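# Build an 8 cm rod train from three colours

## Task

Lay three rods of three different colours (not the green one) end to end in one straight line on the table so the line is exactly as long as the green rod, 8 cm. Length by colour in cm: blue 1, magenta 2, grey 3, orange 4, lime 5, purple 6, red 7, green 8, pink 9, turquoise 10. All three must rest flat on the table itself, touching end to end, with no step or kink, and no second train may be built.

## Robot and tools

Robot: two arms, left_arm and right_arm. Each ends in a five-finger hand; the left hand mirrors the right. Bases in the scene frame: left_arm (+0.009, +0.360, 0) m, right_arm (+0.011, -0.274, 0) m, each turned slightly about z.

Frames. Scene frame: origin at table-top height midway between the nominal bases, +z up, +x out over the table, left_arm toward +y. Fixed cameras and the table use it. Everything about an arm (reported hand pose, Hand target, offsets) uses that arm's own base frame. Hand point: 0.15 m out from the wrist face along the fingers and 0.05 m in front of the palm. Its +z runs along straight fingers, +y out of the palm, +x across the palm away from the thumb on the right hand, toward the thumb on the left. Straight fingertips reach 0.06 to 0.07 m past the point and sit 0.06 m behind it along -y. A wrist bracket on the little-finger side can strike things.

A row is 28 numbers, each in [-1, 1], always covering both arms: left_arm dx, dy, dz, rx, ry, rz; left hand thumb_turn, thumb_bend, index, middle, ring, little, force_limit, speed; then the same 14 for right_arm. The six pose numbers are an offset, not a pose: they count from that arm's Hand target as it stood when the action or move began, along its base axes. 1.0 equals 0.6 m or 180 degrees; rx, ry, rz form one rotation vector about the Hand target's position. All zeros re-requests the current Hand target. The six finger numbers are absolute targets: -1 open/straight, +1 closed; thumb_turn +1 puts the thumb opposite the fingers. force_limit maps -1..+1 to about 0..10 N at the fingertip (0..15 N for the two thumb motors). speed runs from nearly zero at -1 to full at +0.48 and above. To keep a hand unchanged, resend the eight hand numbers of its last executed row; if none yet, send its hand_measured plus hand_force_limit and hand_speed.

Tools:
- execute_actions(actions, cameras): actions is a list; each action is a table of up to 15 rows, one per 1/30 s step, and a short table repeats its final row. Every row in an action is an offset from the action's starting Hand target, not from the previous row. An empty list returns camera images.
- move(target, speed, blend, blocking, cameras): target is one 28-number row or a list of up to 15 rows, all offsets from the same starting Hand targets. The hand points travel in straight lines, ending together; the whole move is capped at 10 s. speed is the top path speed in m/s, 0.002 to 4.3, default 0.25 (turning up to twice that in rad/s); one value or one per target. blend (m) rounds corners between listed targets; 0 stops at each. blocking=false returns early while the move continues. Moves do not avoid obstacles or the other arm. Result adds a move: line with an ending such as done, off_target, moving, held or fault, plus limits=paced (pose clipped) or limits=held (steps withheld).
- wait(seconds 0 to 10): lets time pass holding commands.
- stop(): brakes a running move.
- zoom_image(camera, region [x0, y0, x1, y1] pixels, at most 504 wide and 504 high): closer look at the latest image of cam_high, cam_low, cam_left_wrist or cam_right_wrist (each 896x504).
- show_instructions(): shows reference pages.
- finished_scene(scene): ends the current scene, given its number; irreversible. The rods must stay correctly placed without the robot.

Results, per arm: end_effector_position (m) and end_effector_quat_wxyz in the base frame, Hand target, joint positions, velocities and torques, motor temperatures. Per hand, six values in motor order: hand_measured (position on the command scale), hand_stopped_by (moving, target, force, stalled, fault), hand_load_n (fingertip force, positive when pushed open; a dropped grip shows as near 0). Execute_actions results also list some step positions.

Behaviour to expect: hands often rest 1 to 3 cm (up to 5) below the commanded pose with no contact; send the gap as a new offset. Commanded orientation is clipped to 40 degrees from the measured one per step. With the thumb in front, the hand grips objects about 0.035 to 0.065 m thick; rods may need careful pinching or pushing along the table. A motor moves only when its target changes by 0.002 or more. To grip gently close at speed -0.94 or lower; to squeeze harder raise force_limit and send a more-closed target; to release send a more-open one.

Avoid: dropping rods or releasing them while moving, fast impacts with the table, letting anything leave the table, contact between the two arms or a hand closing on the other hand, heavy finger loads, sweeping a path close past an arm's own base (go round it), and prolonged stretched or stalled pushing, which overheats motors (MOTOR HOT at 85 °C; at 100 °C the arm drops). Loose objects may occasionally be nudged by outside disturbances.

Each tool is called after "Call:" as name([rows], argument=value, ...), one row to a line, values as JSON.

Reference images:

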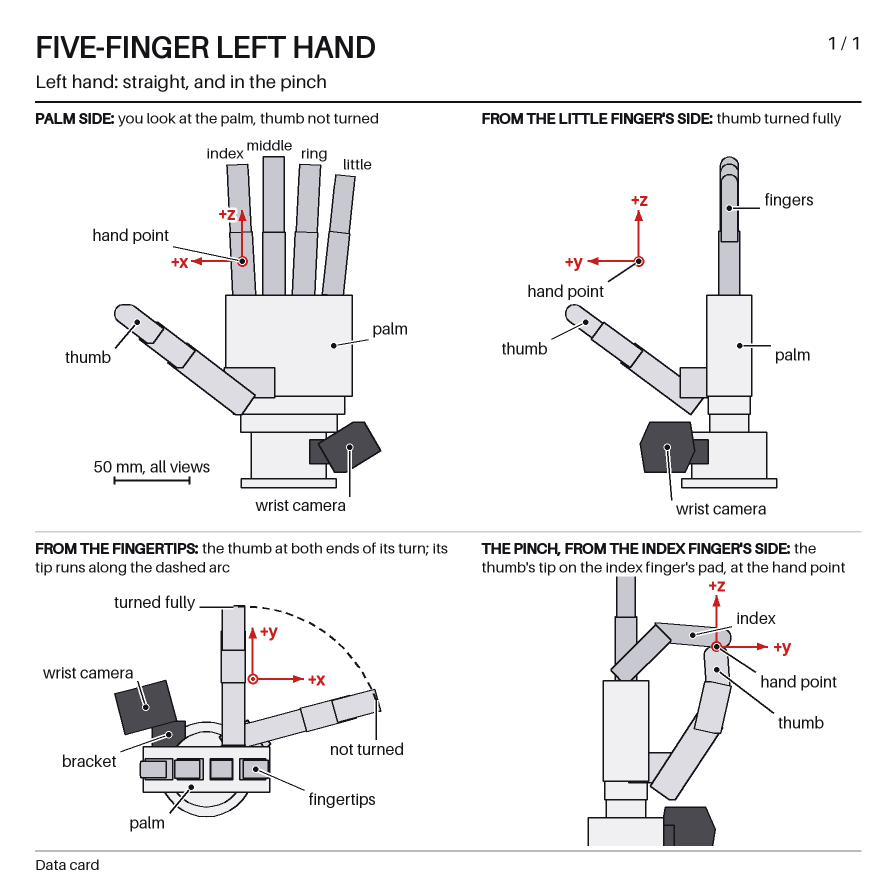

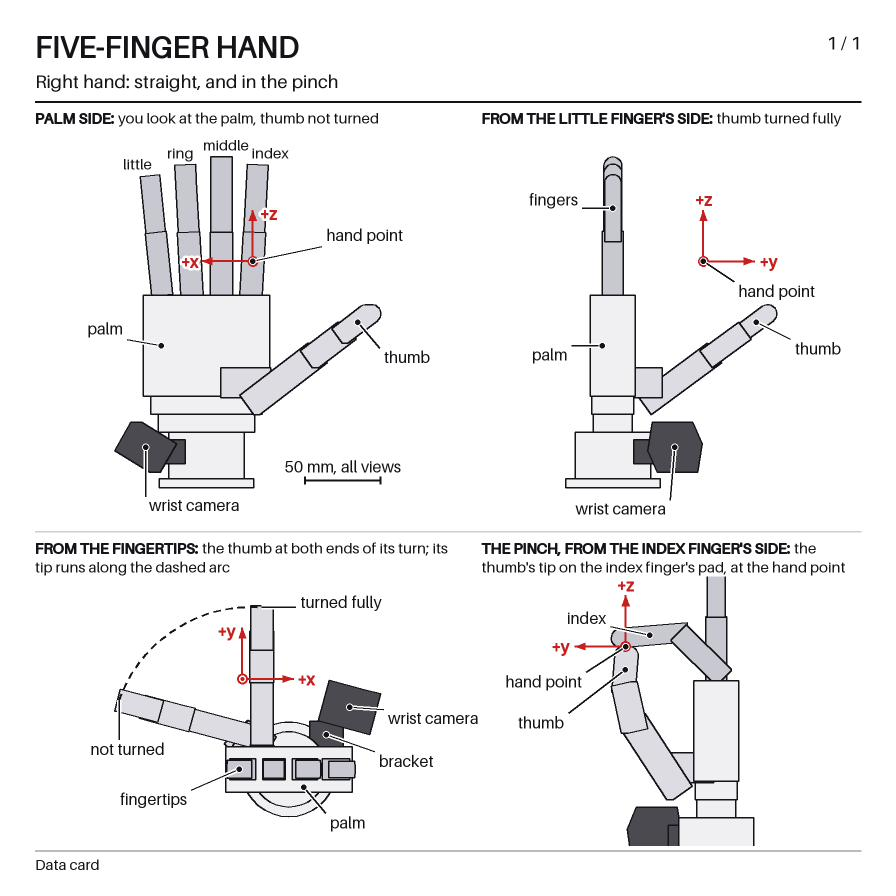

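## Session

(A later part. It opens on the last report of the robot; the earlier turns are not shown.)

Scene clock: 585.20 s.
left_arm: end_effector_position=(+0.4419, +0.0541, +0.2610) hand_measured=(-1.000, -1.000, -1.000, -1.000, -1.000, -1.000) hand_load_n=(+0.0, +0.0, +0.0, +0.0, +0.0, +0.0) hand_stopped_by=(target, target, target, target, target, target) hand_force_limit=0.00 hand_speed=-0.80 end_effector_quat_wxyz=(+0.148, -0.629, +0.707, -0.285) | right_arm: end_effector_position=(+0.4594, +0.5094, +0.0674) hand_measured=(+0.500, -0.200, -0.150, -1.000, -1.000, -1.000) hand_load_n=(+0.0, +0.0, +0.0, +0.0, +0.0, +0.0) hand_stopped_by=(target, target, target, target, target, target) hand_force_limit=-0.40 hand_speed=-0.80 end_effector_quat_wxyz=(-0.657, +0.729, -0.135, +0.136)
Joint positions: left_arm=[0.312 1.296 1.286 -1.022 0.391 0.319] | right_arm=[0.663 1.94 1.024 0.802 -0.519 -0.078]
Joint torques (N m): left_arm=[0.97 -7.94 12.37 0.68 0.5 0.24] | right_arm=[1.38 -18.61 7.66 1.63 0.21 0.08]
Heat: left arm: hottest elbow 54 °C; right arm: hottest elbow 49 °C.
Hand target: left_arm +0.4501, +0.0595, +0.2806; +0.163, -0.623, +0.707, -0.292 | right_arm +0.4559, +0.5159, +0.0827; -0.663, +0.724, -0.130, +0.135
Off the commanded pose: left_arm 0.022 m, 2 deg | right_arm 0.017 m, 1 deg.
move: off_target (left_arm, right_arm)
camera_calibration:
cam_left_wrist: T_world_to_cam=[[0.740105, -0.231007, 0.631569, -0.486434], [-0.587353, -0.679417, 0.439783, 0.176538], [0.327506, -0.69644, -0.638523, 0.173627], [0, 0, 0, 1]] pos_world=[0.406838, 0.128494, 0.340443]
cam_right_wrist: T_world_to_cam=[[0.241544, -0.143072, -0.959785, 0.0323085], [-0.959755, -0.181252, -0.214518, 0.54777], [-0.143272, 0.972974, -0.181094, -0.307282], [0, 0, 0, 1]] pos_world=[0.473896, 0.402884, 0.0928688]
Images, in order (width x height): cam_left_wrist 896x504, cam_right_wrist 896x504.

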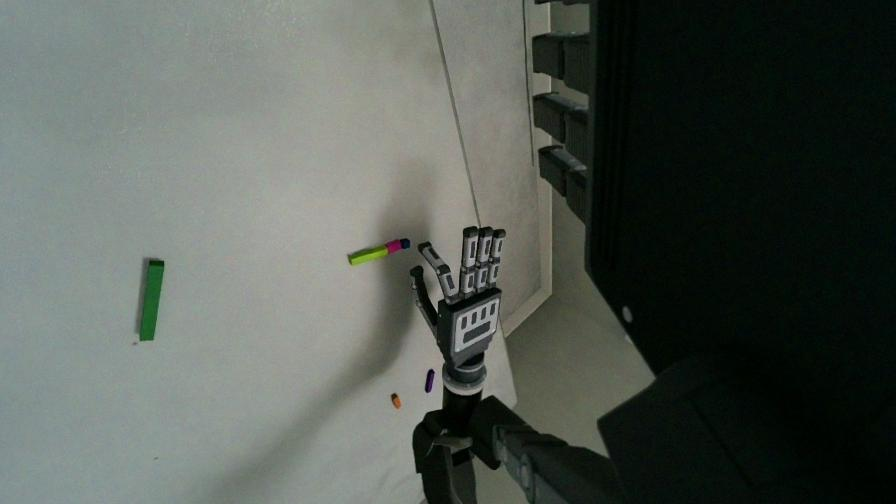

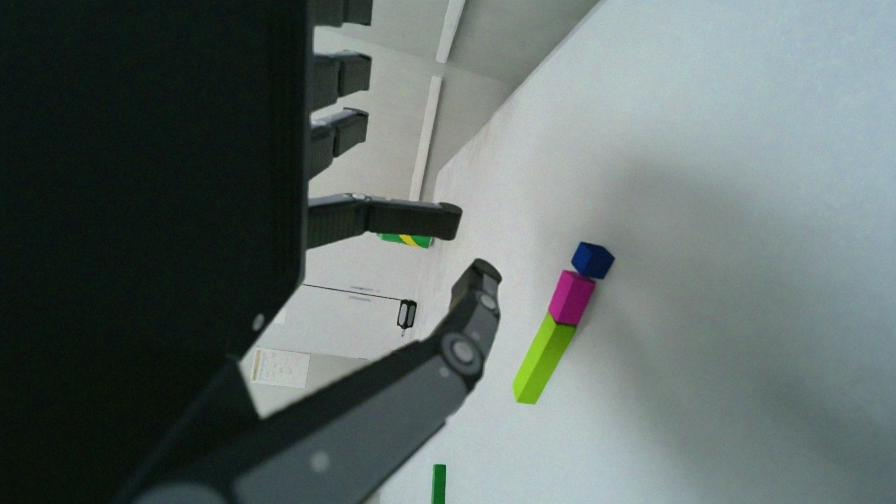

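Call:
move(target=[0, 0, 0, 0, 0, 0, -1, -1, -1, -1, -1, -1, 0.0, -0.8, -0.39, 0.155, 0.06, 0, 0, 0.315, 0.5, -0.2, -0.15, -1, -1, -1, -0.4, -0.8], cameras=["cam_right_wrist", "cam_left_wrist", "cam_high"], speed=0.15)

Scene clock: 683.20 s.
left_arm: end_effector_position=(+0.4419, +0.0541, +0.2610) hand_measured=(-1.000, -1.000, -1.000, -1.000, -1.000, -1.000) hand_load_n=(+0.0, +0.0, +0.0, +0.0, +0.0, +0.0) hand_stopped_by=(target, target, target, target, target, target) hand_force_limit=0.00 hand_speed=-0.80 end_effector_quat_wxyz=(+0.148, -0.629, +0.707, -0.285) | right_arm: end_effector_position=(+0.2157, +0.5956, +0.1130) hand_measured=(+0.500, -0.200, -0.150, -1.000, -1.000, -1.000) hand_load_n=(+0.0, +0.0, +0.0, +0.0, +0.0, +0.0) hand_stopped_by=(target, target, target, target, target, target) hand_force_limit=-0.40 hand_speed=-0.80 end_effector_quat_wxyz=(-0.644, +0.705, +0.218, -0.202)
Joint positions: left_arm=[0.312 1.296 1.286 -1.022 0.391 0.319] | right_arm=[0.922 1.925 1.206 0.44 -1.24 -0.26]
Joint torques (N m): left_arm=[1.38 -7.77 12.25 0.58 0.51 0.24] | right_arm=[0.91 -15.91 12.36 1.22 -0.22 -0.09]
Motor temperatures (°C): left_arm=[32 38 56 27 28 27] | right_arm=[29 50 45 31 28 28]
Heat: left arm: hottest elbow 56 °C; right arm: hottest shoulder 50 °C.
Hand target: left_arm +0.4501, +0.0595, +0.2806; +0.163, -0.623, +0.707, -0.292 | right_arm +0.2219, +0.6089, +0.1188; -0.648, +0.699, +0.229, -0.196
Off the commanded pose: left_arm 0.022 m, 2 deg | right_arm 0.016 m, 2 deg.
move: off_target (left_arm, right_arm)
camera_calibration:
cam_left_wrist: T_world_to_cam=[[0.740105, -0.231007, 0.631569, -0.486434], [-0.587353, -0.679417, 0.439783, 0.176538], [0.327506, -0.69644, -0.638523, 0.173627], [0, 0, 0, 1]] pos_world=[0.406838, 0.128494, 0.340443]
cam_right_wrist: T_world_to_cam=[[0.227032, 0.117219, -0.966807, -0.00391928], [-0.383188, -0.901905, -0.199332, 0.642452], [-0.895334, 0.415724, -0.159844, 0.0738959], [0, 0, 0, 1]] pos_world=[0.313231, 0.54917, 0.136084]
Images, in order (width x height): cam_high 896x504, cam_left_wrist 896x504, cam_right_wrist 896x504.

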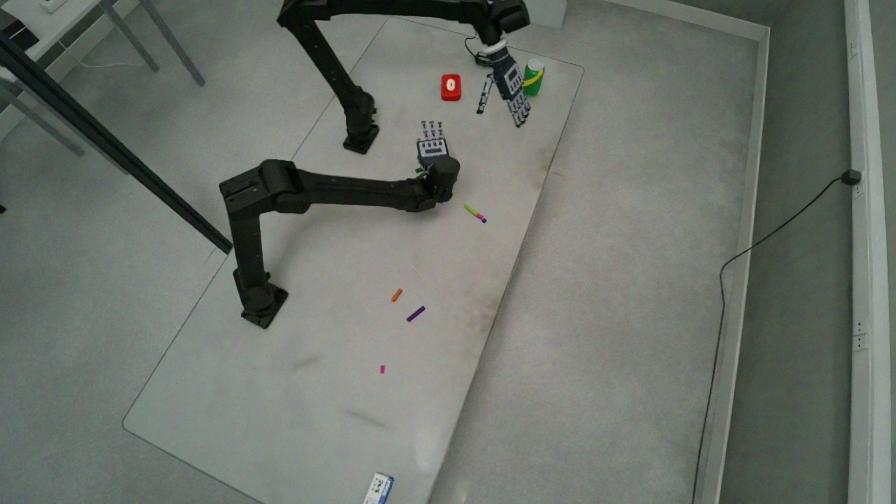

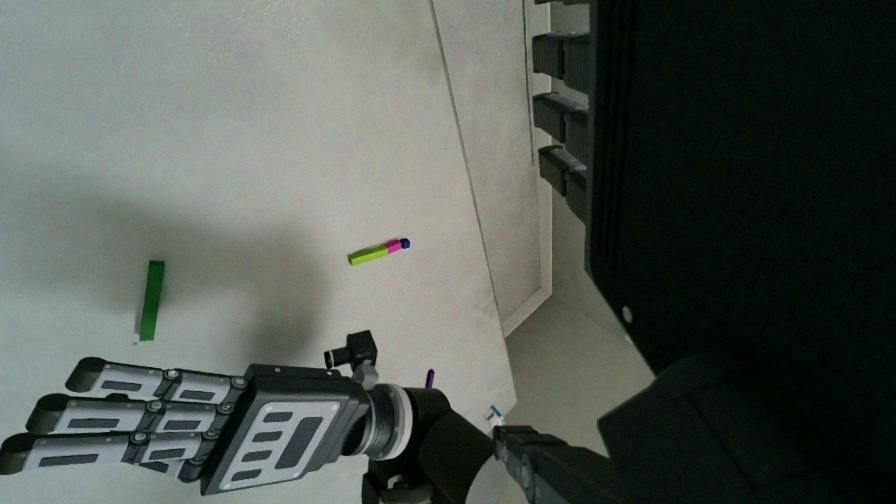

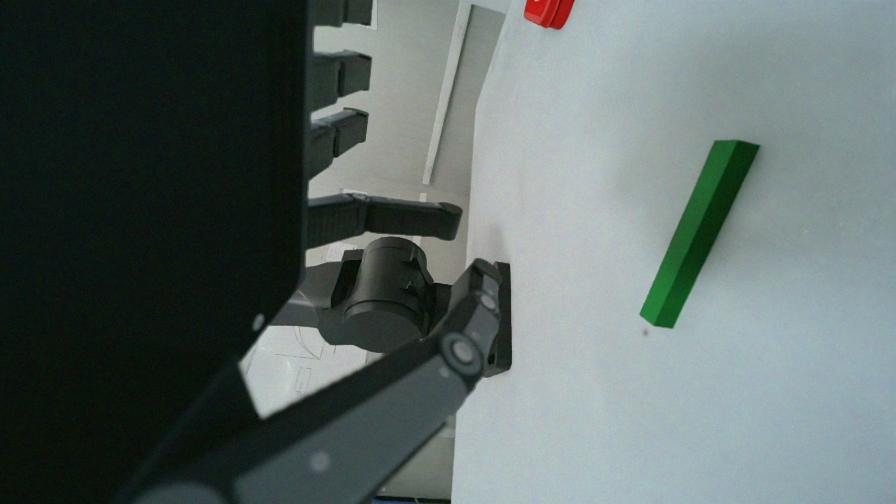

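Call:
move(target=[0, 0, 0, 0, 0, 0, -1, -1, -1, -1, -1, -1, 0.0, -0.8, 0.01, 0.03, -0.125, 0, 0, 0.033, 0.5, -0.2, -0.15, -1, -1, -1, -0.4, -0.8], cameras=["cam_right_wrist"], speed=0.1)

Call:
zoom_image(camera="cam_right_wrist", region=[400, 120, 620, 320])

Scene clock: 692.13 s.
left_arm: end_effector_position=(+0.4419, +0.0541, +0.2610) hand_measured=(-1.000, -1.000, -1.000, -1.000, -1.000, -1.000) hand_load_n=(-0.5, +0.0, +0.0, +0.0, +0.0, +0.0) hand_stopped_by=(target, target, target, target, target, target) hand_force_limit=0.00 hand_speed=-0.80 end_effector_quat_wxyz=(+0.148, -0.629, +0.707, -0.285) | right_arm: end_effector_position=(+0.2251, +0.6122, +0.0362) hand_measured=(+0.500, -0.200, -0.150, -1.000, -1.000, -1.000) hand_load_n=(+0.0, +0.0, +0.0, +0.0, +0.0, +0.0) hand_stopped_by=(target, target, target, target, target, target) hand_force_limit=-0.40 hand_speed=-0.80 end_effector_quat_wxyz=(-0.633, +0.694, +0.250, -0.235)
Joint positions: left_arm=[0.312 1.296 1.286 -1.022 0.391 0.319] | right_arm=[0.923 2.128 1.324 0.417 -1.333 -0.366]
Joint torques (N m): left_arm=[0.85 -7.53 12.21 0.66 0.52 0.22] | right_arm=[1.32 -18.61 11.56 1.16 -0.32 -0.11]
Motor temperatures (°C): left_arm=[32 38 56 27 28 27] | right_arm=[29 48 47 31 29 28]
Heat: left arm: hottest elbow 56 °C; right arm: hottest shoulder 48 °C.
Hand target: left_arm +0.4501, +0.0595, +0.2806; +0.163, -0.623, +0.707, -0.292 | right_arm +0.2280, +0.6269, +0.0438; -0.637, +0.687, +0.265, -0.229
Off the commanded pose: left_arm 0.022 m, 2 deg | right_arm 0.017 m, 2 deg.
move: off_target (left_arm, right_arm)
camera_calibration:
cam_right_wrist: T_world_to_cam=[[0.209506, 0.135208, -0.968414, -0.0892422], [-0.294143, -0.935805, -0.19429, 0.646208], [-0.932517, 0.325557, -0.156287, 0.126532], [0, 0, 0, 1]] pos_world=[0.326767, 0.575598, 0.0589038]
Images, in order (width x height): cam_right_wrist 896x504.

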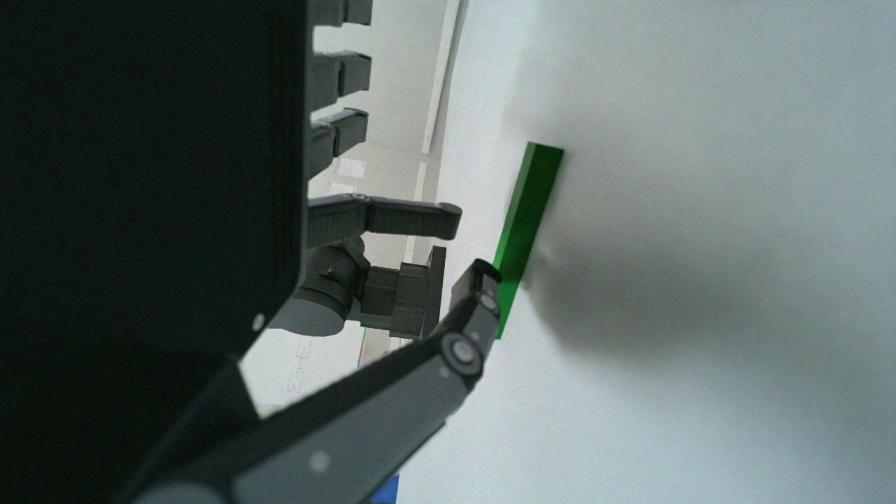

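Scaled by 2.291 from the camera's 896x504 image, which has a finer 1280x720 frame.

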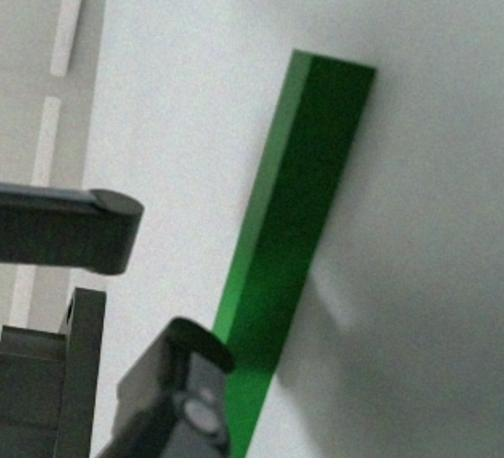

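Call:
move(target=[0, 0, 0, 0, 0, 0, -1, -1, -1, -1, -1, -1, 0.0, -0.8, -0.02, 0.022, -0.012, 0, 0, 0.02, 0.5, -0.2, -0.15, -1, -1, -1, -0.4, -0.8], cameras=["cam_right_wrist"], speed=0.06)

Call:
zoom_image(camera="cam_right_wrist", region=[400, 120, 620, 320])

Scene clock: 698.37 s.
left_arm: end_effector_position=(+0.4419, +0.0541, +0.2610) hand_measured=(-1.000, -1.000, -1.000, -1.000, -1.000, -1.000) hand_load_n=(+0.0, +0.0, +0.0, +0.0, +0.0, +0.0) hand_stopped_by=(target, target, target, target, target, target) hand_force_limit=0.00 hand_speed=-0.80 end_effector_quat_wxyz=(+0.148, -0.629, +0.707, -0.285) | right_arm: end_effector_position=(+0.2127, +0.6268, +0.0338) hand_measured=(+0.500, -0.200, -0.150, -1.000, -1.000, -1.000) hand_load_n=(+0.0, -1.0, +0.0, +0.0, +0.0, +0.0) hand_stopped_by=(target, target, target, target, target, target) hand_force_limit=-0.40 hand_speed=-0.80 end_effector_quat_wxyz=(-0.626, +0.684, +0.274, -0.255)
Joint positions: left_arm=[0.312 1.296 1.286 -1.022 0.391 0.319] | right_arm=[0.952 2.16 1.39 0.332 -1.368 -0.425]
Joint torques (N m): left_arm=[1.03 -7.65 12.26 0.64 0.5 0.24] | right_arm=[1.2 -18.67 11.63 1.07 -0.31 -0.14]
Motor temperatures (°C): left_arm=[32 38 57 27 28 27] | right_arm=[29 49 48 31 29 28]
Heat: left arm: hottest elbow 57 °C; right arm: hottest shoulder 49 °C.
Hand target: left_arm +0.4501, +0.0595, +0.2806; +0.163, -0.623, +0.707, -0.292 | right_arm +0.2159, +0.6401, +0.0366; -0.629, +0.678, +0.287, -0.249
Off the commanded pose: left_arm 0.022 m, 2 deg | right_arm 0.014 m, 2 deg.
move: off_target (left_arm, right_arm)
camera_calibration:
cam_right_wrist: T_world_to_cam=[[0.202085, 0.15514, -0.967002, -0.101936], [-0.231402, -0.951853, -0.201068, 0.652743], [-0.951638, 0.264399, -0.156455, 0.152297], [0, 0, 0, 1]] pos_world=[0.316577, 0.596862, 0.0565014]
Images, in order (width x height): cam_right_wrist 896x504.

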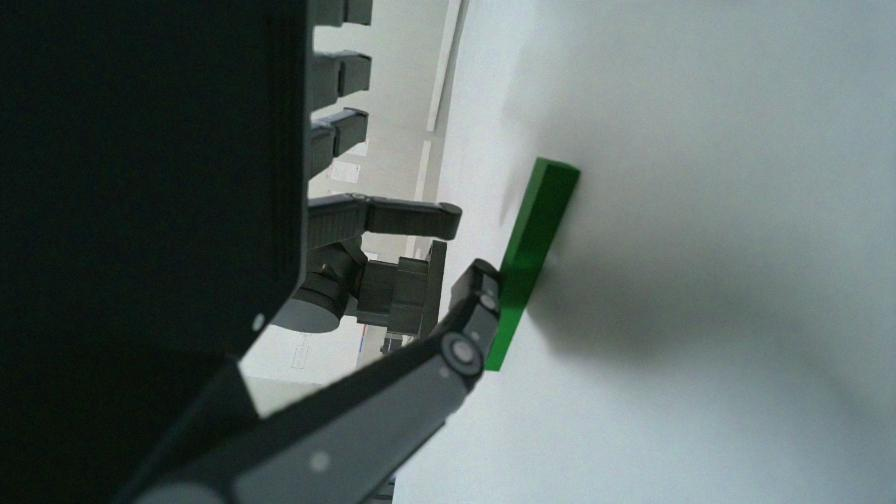

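Scaled by 2.291 from the camera's 896x504 image, which has a finer 1280x720 frame.

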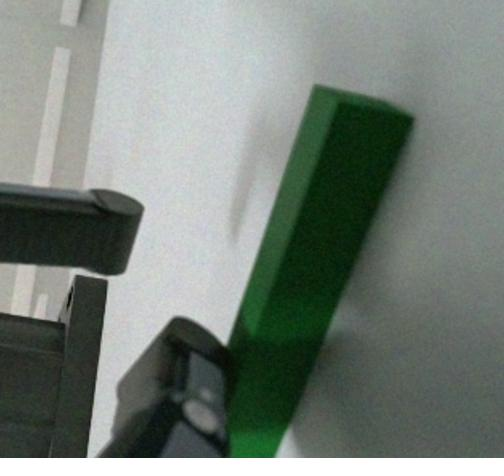

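Call:
move(target=[0, 0, 0, 0, 0, 0, -1, -1, -1, -1, -1, -1, 0.0, -0.8, 0.006, -0.035, 0.012, 0, 0, 0.01, 0.5, -0.2, -0.15, -1, -1, -1, -0.4, -0.8], cameras=["cam_right_wrist"], speed=0.06)

Call:
zoom_image(camera="cam_right_wrist", region=[400, 120, 620, 320])

Scene clock: 705.73 s.
left_arm: end_effector_position=(+0.4419, +0.0541, +0.2610) hand_measured=(-1.000, -1.000, -1.000, -1.000, -1.000, -1.000) hand_load_n=(+0.0, +0.0, +0.0, +0.0, +0.0, +0.0) hand_stopped_by=(target, target, target, target, target, target) hand_force_limit=0.00 hand_speed=-0.80 end_effector_quat_wxyz=(+0.148, -0.629, +0.707, -0.285) | right_arm: end_effector_position=(+0.2059, +0.6116, +0.0317) hand_measured=(+0.500, -0.198, -0.150, -1.000, -1.000, -1.000) hand_load_n=(+0.0, -4.5, +0.0, +0.0, +0.0, +0.0) hand_stopped_by=(target, target, target, target, target, target) hand_force_limit=-0.40 hand_speed=-0.80 end_effector_quat_wxyz=(-0.619, +0.677, +0.288, -0.275)
Joint positions: left_arm=[0.312 1.296 1.286 -1.022 0.391 0.319] | right_arm=[0.946 2.148 1.391 0.168 -1.42 -0.567]
Joint torques (N m): left_arm=[0.79 -7.77 12.23 0.65 0.51 0.22] | right_arm=[-0.21 -20.6 10.43 0.84 -0.25 -0.16]
Motor temperatures (°C): left_arm=[32 38 57 27 28 27] | right_arm=[29 49 48 31 29 28]
Heat: left arm: hottest elbow 57 °C; right arm: hottest shoulder 49 °C.
Hand target: left_arm +0.4501, +0.0595, +0.2806; +0.163, -0.623, +0.707, -0.292 | right_arm +0.2196, +0.6191, +0.0437; -0.625, +0.673, +0.297, -0.259
Off the commanded pose: left_arm 0.022 m, 2 deg | right_arm 0.020 m, 2 deg.
move: off_target (left_arm, right_arm)
camera_calibration:
cam_right_wrist: T_world_to_cam=[[0.184021, 0.158376, -0.970079, -0.0982853], [-0.183393, -0.964071, -0.192184, 0.63363], [-0.965662, 0.213271, -0.148364, 0.183444], [0, 0, 0, 1]] pos_world=[0.311434, 0.587307, 0.0536455]
Images, in order (width x height): cam_right_wrist 896x504.

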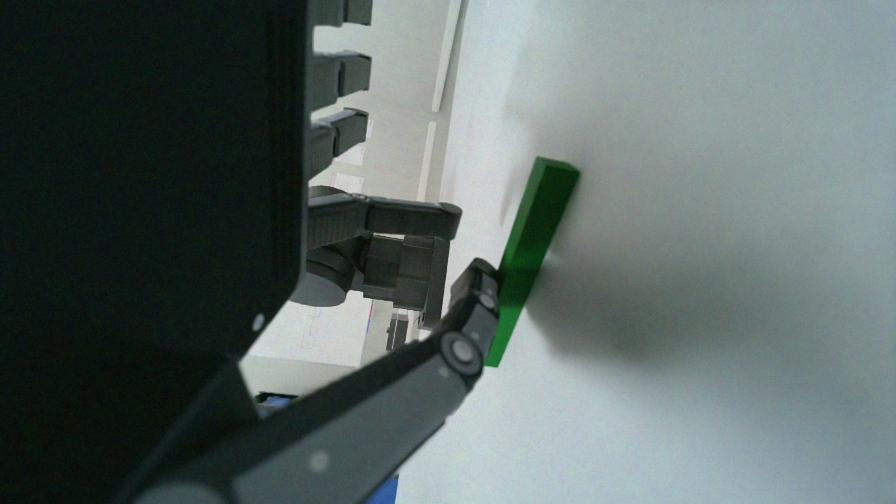

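Scaled by 2.291 from the camera's 896x504 image, which has a finer 1280x720 frame.

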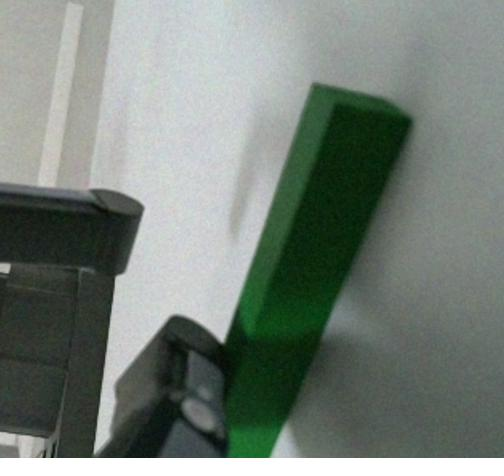

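Call:
move(target=[0, 0, 0, 0, 0, 0, -1, -1, -1, -1, -1, -1, 0.0, -0.8, 0.006, -0.01, 0.045, 0, 0, 0.0, 0.5, -0.2, -0.15, -1, -1, -1, -0.4, -0.8], cameras=["cam_right_wrist"], speed=0.06)

Call:
zoom_image(camera="cam_right_wrist", region=[400, 120, 620, 320])

Scene clock: 709.10 s.
left_arm: end_effector_position=(+0.4419, +0.0541, +0.2610) hand_measured=(-1.000, -1.000, -1.000, -1.000, -1.000, -1.000) hand_load_n=(+0.0, +0.0, +0.0, +0.0, +0.0, +0.0) hand_stopped_by=(target, target, target, target, target, target) hand_force_limit=0.00 hand_speed=-0.80 end_effector_quat_wxyz=(+0.148, -0.629, +0.707, -0.285) | right_arm: end_effector_position=(+0.2086, +0.6030, +0.0443) hand_measured=(+0.500, -0.200, -0.150, -1.000, -1.000, -1.000) hand_load_n=(+0.0, +0.0, -0.5, +0.0, -0.5, +0.0) hand_stopped_by=(target, target, target, target, target, target) hand_force_limit=-0.40 hand_speed=-0.80 end_effector_quat_wxyz=(-0.613, +0.683, +0.281, -0.280)
Joint positions: left_arm=[0.312 1.296 1.286 -1.022 0.391 0.319] | right_arm=[0.935 2.114 1.391 0.055 -1.423 -0.625]
Joint torques (N m): left_arm=[1.08 -7.82 12.26 0.61 0.51 0.24] | right_arm=[-0.15 -21.66 11.14 0.96 -0.55 -0.12]
Motor temperatures (°C): left_arm=[32 38 57 27 28 27] | right_arm=[29 49 48 31 29 28]
Heat: left arm: hottest elbow 57 °C; right arm: hottest shoulder 49 °C.
Hand target: left_arm +0.4501, +0.0595, +0.2806; +0.163, -0.623, +0.707, -0.292 | right_arm +0.2233, +0.6131, +0.0709; -0.625, +0.673, +0.297, -0.259
Off the commanded pose: left_arm 0.022 m, 2 deg | right_arm 0.032 m, 3 deg.
move: off_target (left_arm, right_arm)
camera_calibration:
cam_right_wrist: T_world_to_cam=[[0.176266, 0.137235, -0.974729, -0.0707091], [-0.188522, -0.967196, -0.170266, 0.630206], [-0.966121, 0.213771, -0.144612, 0.189393], [0, 0, 0, 1]] pos_world=[0.314248, 0.57875, 0.0657692]
Images, in order (width x height): cam_right_wrist 896x504.

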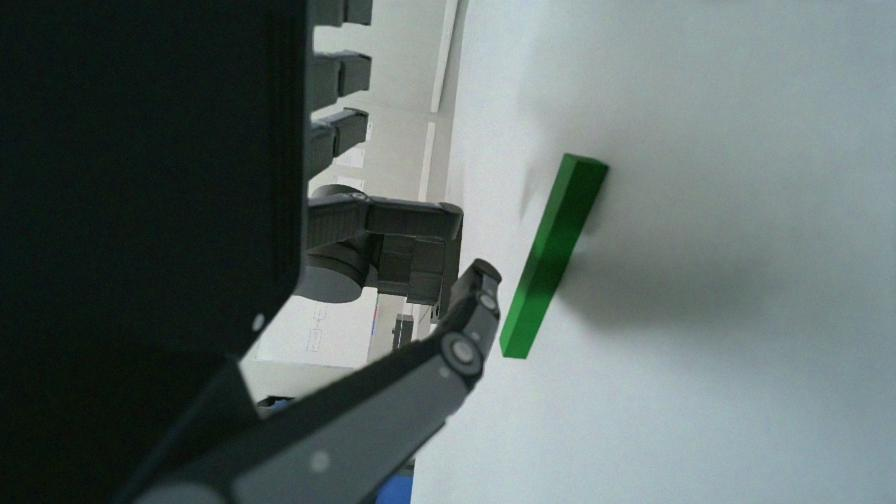

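Scaled by 2.291 from the camera's 896x504 image, which has a finer 1280x720 frame.

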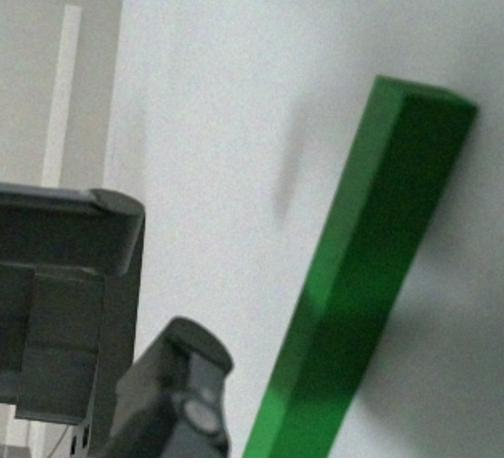

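Call:
move(target=[0, 0, 0, 0, 0, 0, -1, -1, -1, -1, -1, -1, 0.0, -0.8, 0.006, -0.010, -0.05, 0, 0, 0.0, 0.5, -0.2, -0.15, -1, -1, -1, -0.4, -0.8], cameras=["cam_right_wrist"], speed=0.06)

Call:
zoom_image(camera="cam_right_wrist", region=[400, 120, 620, 320])

Scene clock: 715.10 s.
left_arm: end_effector_position=(+0.4419, +0.0541, +0.2610) hand_measured=(-1.000, -1.000, -1.000, -1.000, -1.000, -1.000) hand_load_n=(+0.0, +0.0, +0.0, +0.0, +0.0, +0.0) hand_stopped_by=(target, target, target, target, target, target) hand_force_limit=0.00 hand_speed=-0.80 end_effector_quat_wxyz=(+0.148, -0.629, +0.707, -0.285) | right_arm: end_effector_position=(+0.2157, +0.6018, +0.0434) hand_measured=(+0.500, -0.200, -0.150, -1.000, -1.000, -1.000) hand_load_n=(+0.0, +0.0, +0.0, +0.0, -0.5, +0.0) hand_stopped_by=(target, target, target, target, target, target) hand_force_limit=-0.40 hand_speed=-0.80 end_effector_quat_wxyz=(-0.621, +0.676, +0.293, -0.267)
Joint positions: left_arm=[0.312 1.296 1.286 -1.022 0.391 0.319] | right_arm=[0.925 2.115 1.391 0.055 -1.431 -0.668]
Joint torques (N m): left_arm=[1.14 -7.71 12.25 0.65 0.49 0.23] | right_arm=[-0.15 -18.08 10.32 1.39 -0.56 -0.11]
Motor temperatures (°C): left_arm=[32 38 57 27 28 27] | right_arm=[29 50 49 31 29 28]
Heat: left arm: hottest elbow 57 °C; right arm: hottest shoulder 50 °C.
Hand target: left_arm +0.4501, +0.0595, +0.2806; +0.163, -0.623, +0.707, -0.292 | right_arm +0.2267, +0.6071, +0.0407; -0.625, +0.673, +0.297, -0.259
Off the commanded pose: left_arm 0.022 m, 2 deg | right_arm 0.013 m, 1 deg.
move: off_target (left_arm, right_arm)
camera_calibration:
cam_right_wrist: T_world_to_cam=[[0.200557, 0.169861, -0.964844, -0.0979539], [-0.184021, -0.960792, -0.207399, 0.626949], [-0.962244, 0.219147, -0.161435, 0.192989], [0, 0, 0, 1]] pos_world=[0.32072, 0.576713, 0.0666738]
Images, in order (width x height): cam_right_wrist 896x504.

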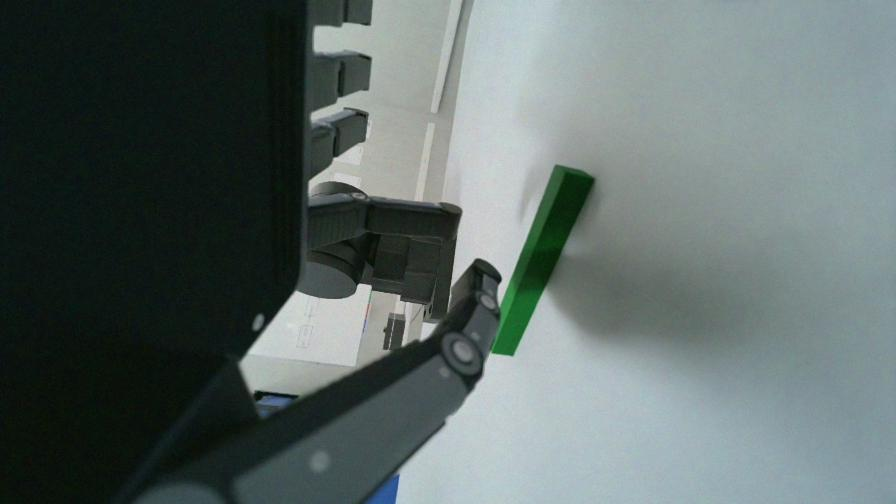

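Scaled by 2.291 from the camera's 896x504 image, which has a finer 1280x720 frame.

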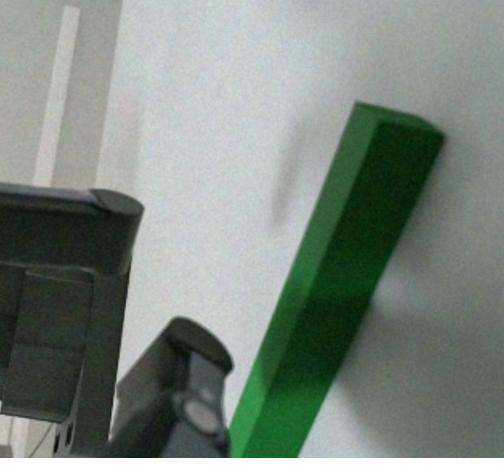

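Call:
move(target=[0, 0, 0, 0, 0, 0, -1, -1, -1, -1, -1, -1, 0.0, -0.8, 0.0, 0.0, -0.03, 0, 0, 0.0, 0.5, -0.2, -0.15, -1, -1, -1, -0.4, -0.8], cameras=["cam_right_wrist"], speed=0.06)

Call:
zoom_image(camera="cam_right_wrist", region=[400, 120, 620, 320])

Scene clock: 718.53 s.
left_arm: end_effector_position=(+0.4419, +0.0541, +0.2610) hand_measured=(-1.000, -1.000, -1.000, -1.000, -1.000, -1.000) hand_load_n=(+0.0, +0.0, +0.0, +0.0, +0.0, -0.5) hand_stopped_by=(target, target, target, target, target, target) hand_force_limit=0.00 hand_speed=-0.80 end_effector_quat_wxyz=(+0.148, -0.629, +0.707, -0.285) | right_arm: end_effector_position=(+0.2147, +0.6001, +0.0232) hand_measured=(+0.500, -0.200, -0.150, -1.000, -1.000, -1.000) hand_load_n=(+0.0, -1.0, +0.0, +0.0, -0.5, +0.0) hand_stopped_by=(target, target, target, target, target, target) hand_force_limit=-0.40 hand_speed=-0.80 end_effector_quat_wxyz=(-0.618, +0.678, +0.289, -0.273)
Joint positions: left_arm=[0.312 1.296 1.286 -1.022 0.391 0.319] | right_arm=[0.924 2.15 1.391 0.064 -1.433 -0.678]
Joint torques (N m): left_arm=[1.26 -7.65 12.3 0.57 0.5 0.22] | right_arm=[-0.09 -18.55 9.98 1.87 -0.49 -0.11]
Motor temperatures (°C): left_arm=[32 38 57 27 28 27] | right_arm=[29 50 49 31 29 28]
Heat: left arm: hottest elbow 57 °C; right arm: hottest shoulder 50 °C.
Hand target: left_arm +0.4501, +0.0595, +0.2806; +0.163, -0.623, +0.707, -0.292 | right_arm +0.2266, +0.6071, +0.0228; -0.625, +0.673, +0.297, -0.259
Off the commanded pose: left_arm 0.022 m, 2 deg | right_arm 0.014 m, 2 deg.
move: off_target (left_arm, right_arm)
camera_calibration:
cam_right_wrist: T_world_to_cam=[[0.190201, 0.157854, -0.968971, -0.107421], [-0.183952, -0.963778, -0.193116, 0.622368], [-0.964358, 0.214975, -0.154274, 0.191954], [0, 0, 0, 1]] pos_world=[0.320029, 0.575516, 0.0457145]
Images, in order (width x height): cam_right_wrist 896x504.

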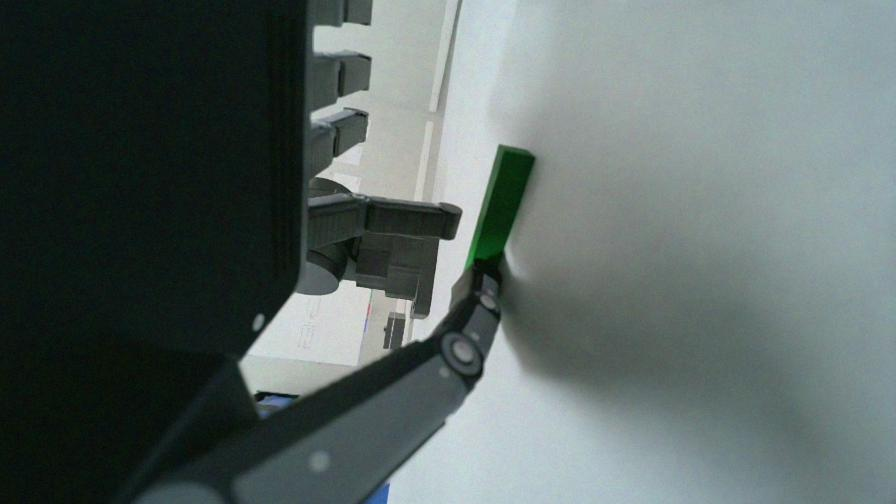

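Scaled by 2.291 from the camera's 896x504 image, which has a finer 1280x720 frame.

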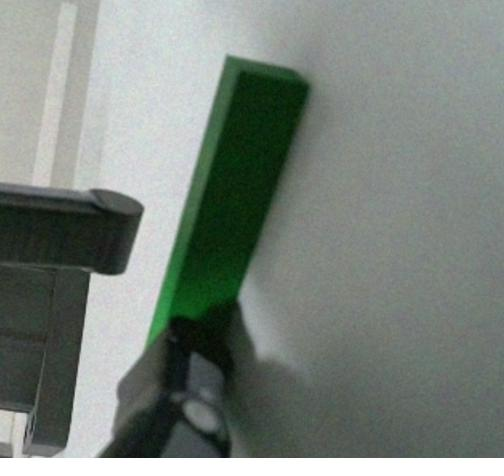

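Call:
move(target=[0, 0, 0, 0, 0, 0, -1, -1, -1, -1, -1, -1, 0.0, -0.8, 0.0, 0.0, 0.0, 0, 0, 0.0, 0.5, -0.2, 0.45, -1, -1, -1, -0.2, -0.94], cameras=["cam_right_wrist"], speed=0.06)

Call:
zoom_image(camera="cam_right_wrist", region=[400, 120, 620, 320])

Scene clock: 722.90 s.
left_arm: end_effector_position=(+0.4419, +0.0541, +0.2610) hand_measured=(-1.000, -1.000, -1.000, -1.000, -1.000, -1.000) hand_load_n=(+0.0, +0.0, +0.0, +0.0, +0.0, +0.0) hand_stopped_by=(target, target, target, target, target, target) hand_force_limit=0.00 hand_speed=-0.80 end_effector_quat_wxyz=(+0.148, -0.629, +0.707, -0.285) | right_arm: end_effector_position=(+0.2147, +0.6001, +0.0232) hand_measured=(+0.500, -0.200, +0.120, -1.000, -1.000, -1.000) hand_load_n=(+0.5, +1.0, +4.0, -0.5, +0.0, +0.0) hand_stopped_by=(target, target, force, target, target, target) hand_force_limit=-0.20 hand_speed=-0.94 end_effector_quat_wxyz=(-0.618, +0.678, +0.289, -0.273)
Joint positions: left_arm=[0.312 1.296 1.286 -1.022 0.391 0.319] | right_arm=[0.924 2.15 1.391 0.064 -1.433 -0.678]
Joint torques (N m): left_arm=[1.38 -8.12 12.31 0.62 0.53 0.25] | right_arm=[-0.15 -18.55 10.02 1.85 -0.48 -0.11]
Motor temperatures (°C): left_arm=[32 38 57 27 28 27] | right_arm=[29 49 49 31 29 28]
Heat: left arm: hottest elbow 57 °C; right arm: hottest shoulder 49 °C.
Hand target: left_arm +0.4501, +0.0595, +0.2806; +0.163, -0.623, +0.707, -0.292 | right_arm +0.2266, +0.6071, +0.0228; -0.625, +0.673, +0.297, -0.259
Off the commanded pose: left_arm 0.022 m, 2 deg | right_arm 0.014 m, 2 deg.
move: off_target (left_arm, right_arm)
camera_calibration:
cam_right_wrist: T_world_to_cam=[[0.190201, 0.157854, -0.968971, -0.107421], [-0.183952, -0.963778, -0.193116, 0.622368], [-0.964358, 0.214975, -0.154274, 0.191954], [0, 0, 0, 1]] pos_world=[0.320029, 0.575516, 0.0457145]
Images, in order (width x height): cam_right_wrist 896x504.

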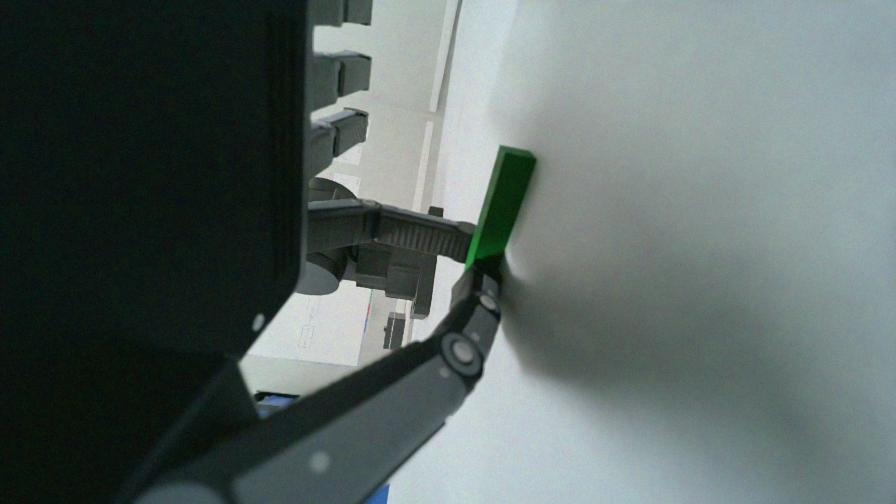

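Scaled by 2.291 from the camera's 896x504 image, which has a finer 1280x720 frame.

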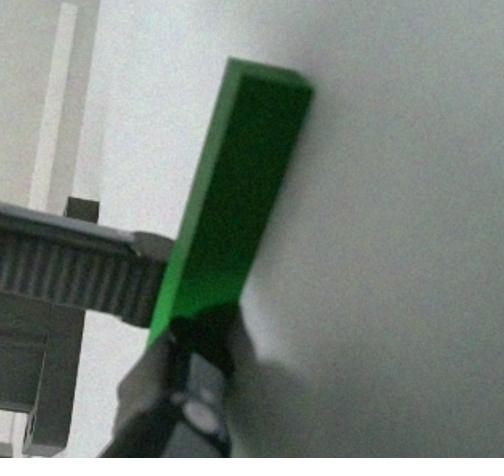

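Call:
move([
  [0, 0, 0, 0, 0, 0, -1, -1, -1, -1, -1, -1, 0.0, -0.8, 0.0, 0.0, 0.14, 0, 0, 0.0, 0.5, -0.2, 0.45, -1, -1, -1, -0.2, -0.94],
  [0, 0, 0, 0, 0, 0, -1, -1, -1, -1, -1, -1, 0.0, -0.8, 0.329, -0.185, 0.112, 0, 0, -0.35, 0.5, -0.2, 0.45, -1, -1, -1, -0.2, -0.94],
], cameras=["cam_right_wrist", "cam_left_wrist"], speed=[0.06, 0.15])

Call:
zoom_image(camera="cam_right_wrist", region=[400, 120, 640, 340])

Call:
zoom_image(camera="cam_left_wrist", region=[320, 200, 480, 320])

Scene clock: 741.13 s.
left_arm: end_effector_position=(+0.4419, +0.0541, +0.2610) hand_measured=(-1.000, -1.000, -1.000, -1.000, -1.000, -1.000) hand_load_n=(+0.0, +0.0, +0.0, +0.0, +0.0, +0.0) hand_stopped_by=(target, target, target, target, target, target) hand_force_limit=0.00 hand_speed=-0.80 end_effector_quat_wxyz=(+0.148, -0.629, +0.707, -0.285) | right_arm: end_effector_position=(+0.4173, +0.4978, +0.0692) hand_measured=(+0.500, -0.200, +0.120, -1.000, -1.000, -1.000) hand_load_n=(+1.0, +2.0, +3.5, +0.0, +0.0, +0.0) hand_stopped_by=(target, target, force, target, target, target) hand_force_limit=-0.20 hand_speed=-0.94 end_effector_quat_wxyz=(-0.657, +0.742, -0.101, +0.093)
Joint positions: left_arm=[0.312 1.296 1.286 -1.022 0.391 0.319] | right_arm=[0.667 1.882 0.95 0.783 -0.623 -0.092]
Joint torques (N m): left_arm=[1.08 -7.59 12.27 0.64 0.51 0.24] | right_arm=[-0.09 -17.96 6.98 2.63 0.22 0.09]
Motor temperatures (°C): left_arm=[32 38 57 27 28 27] | right_arm=[29 49 49 31 29 28]
Heat: left arm: hottest elbow 57 °C; right arm: hottest shoulder 49 °C.
Hand target: left_arm +0.4501, +0.0595, +0.2806; +0.163, -0.623, +0.707, -0.292 | right_arm +0.4240, +0.4961, +0.0900; -0.669, +0.729, -0.099, +0.106
Off the commanded pose: left_arm 0.022 m, 2 deg | right_arm 0.022 m, 2 deg.
move: off_target (left_arm, right_arm)
camera_calibration:
cam_left_wrist: T_world_to_cam=[[0.740105, -0.231007, 0.631569, -0.486434], [-0.587353, -0.679417, 0.439783, 0.176538], [0.327506, -0.69644, -0.638523, 0.173627], [0, 0, 0, 1]] pos_world=[0.406838, 0.128494, 0.340443]
cam_right_wrist: T_world_to_cam=[[0.235307, -0.131406, -0.962997, 0.0395267], [-0.938832, -0.287065, -0.190231, 0.54793], [-0.251445, 0.948855, -0.190916, -0.243952], [0, 0, 0, 1]] pos_world=[0.443773, 0.393961, 0.0957226]
Images, in order (width x height): cam_left_wrist 896x504, cam_right_wrist 896x504.

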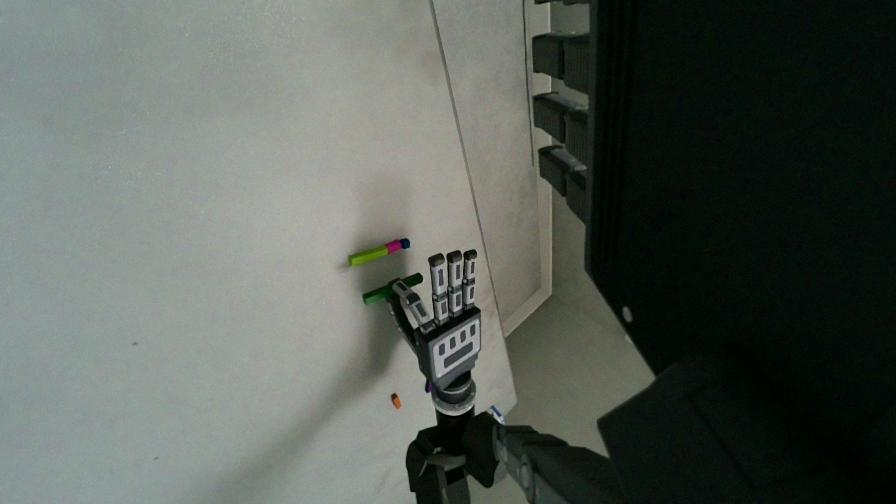

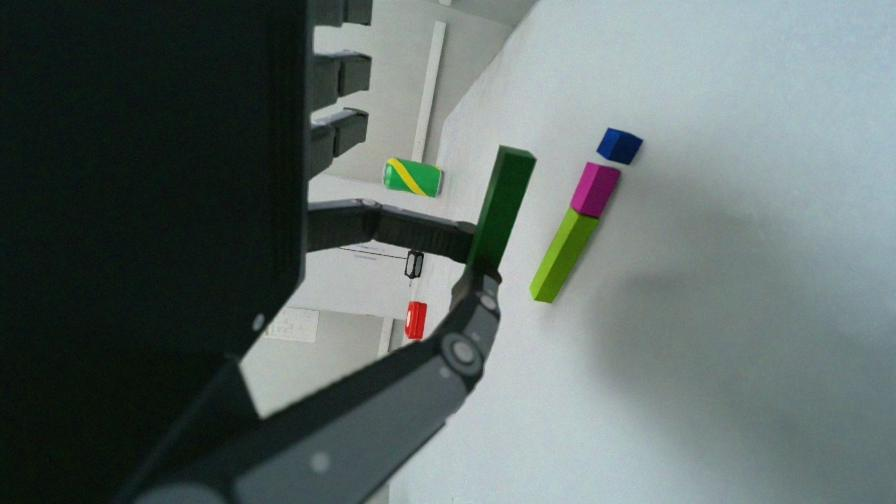

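Scaled by 2.100 from the camera's 896x504 image, which has a finer 1280x720 frame.

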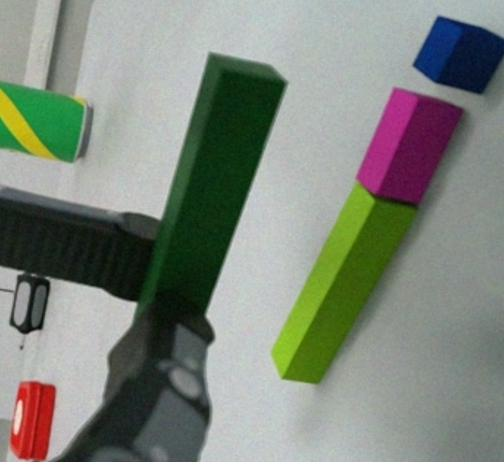

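Scaled by 3.150 from the camera's 896x504 image, which has a finer 1280x720 frame.

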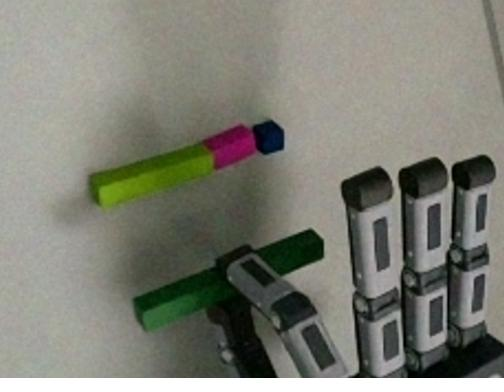

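Call:
move(target=[0, 0, 0, 0, 0, 0, -1, -1, -1, -1, -1, -1, 0.0, -0.8, 0.0, -0.01, -0.107, 0, 0, 0.0, 0.5, -0.2, 0.45, -1, -1, -1, -0.2, -0.94], cameras=["cam_right_wrist", "cam_left_wrist"], speed=0.06)

Call:
zoom_image(camera="cam_left_wrist", region=[320, 200, 480, 320])

Scene clock: 756.90 s.
left_arm: end_effector_position=(+0.4419, +0.0541, +0.2610) hand_measured=(-1.000, -1.000, -1.000, -1.000, -1.000, -1.000) hand_load_n=(+0.0, +0.0, +0.0, +0.0, +0.0, +0.0) hand_stopped_by=(target, target, target, target, target, target) hand_force_limit=0.00 hand_speed=-0.80 end_effector_quat_wxyz=(+0.148, -0.629, +0.707, -0.285) | right_arm: end_effector_position=(+0.4198, +0.4941, +0.0294) hand_measured=(+0.500, -0.200, +0.120, -1.000, -1.000, -1.000) hand_load_n=(+0.5, +2.5, +3.5, +0.0, +0.0, +0.0) hand_stopped_by=(target, target, force, target, target, target) hand_force_limit=-0.20 hand_speed=-0.94 end_effector_quat_wxyz=(-0.667, +0.732, -0.094, +0.104)
Joint positions: left_arm=[0.312 1.296 1.286 -1.022 0.391 0.319] | right_arm=[0.659 1.991 0.933 0.947 -0.625 -0.092]
Joint torques (N m): left_arm=[0.85 -7.77 12.33 0.72 0.51 0.24] | right_arm=[-0.26 -15.03 5.96 2.69 -0.05 0.07]
Motor temperatures (°C): left_arm=[32 38 58 27 28 27] | right_arm=[29 47 48 31 29 28]
Heat: left arm: hottest elbow 58 °C; right arm: hottest elbow 48 °C.
Hand target: left_arm +0.4501, +0.0595, +0.2806; +0.163, -0.623, +0.707, -0.292 | right_arm +0.4241, +0.4901, +0.0257; -0.669, +0.729, -0.099, +0.106
Off the commanded pose: left_arm 0.022 m, 2 deg | right_arm 0.007 m, 1 deg.
move: off_target (left_arm)
camera_calibration:
cam_left_wrist: T_world_to_cam=[[0.740105, -0.231007, 0.631569, -0.486434], [-0.587353, -0.679417, 0.439783, 0.176538], [0.327506, -0.69644, -0.638523, 0.173627], [0, 0, 0, 1]] pos_world=[0.406838, 0.128494, 0.340443]
cam_right_wrist: T_world_to_cam=[[0.26334, -0.109574, -0.95846, -0.0225604], [-0.934135, -0.277084, -0.22498, 0.535765], [-0.240922, 0.954577, -0.175325, -0.255051], [0, 0, 0, 1]] pos_world=[0.44497, 0.389446, 0.0541964]
Images, in order (width x height): cam_left_wrist 896x504, cam_right_wrist 896x504.

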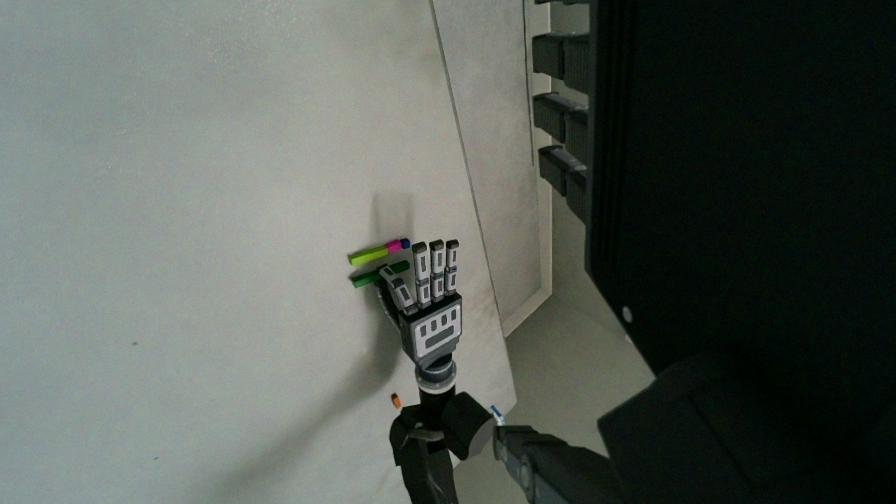

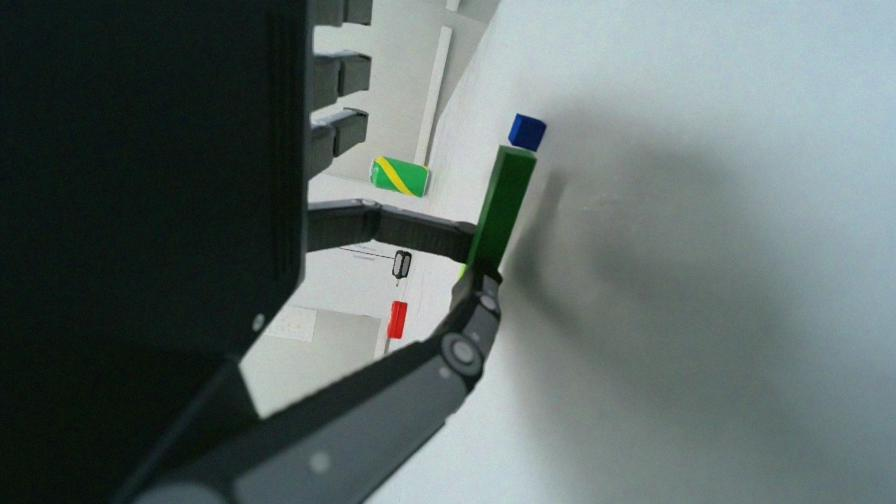

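Scaled by 3.150 from the camera's 896x504 image, which has a finer 1280x720 frame.

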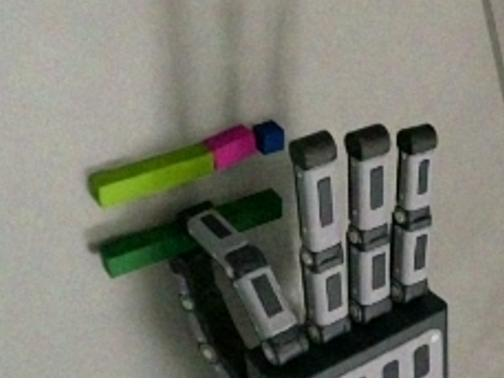

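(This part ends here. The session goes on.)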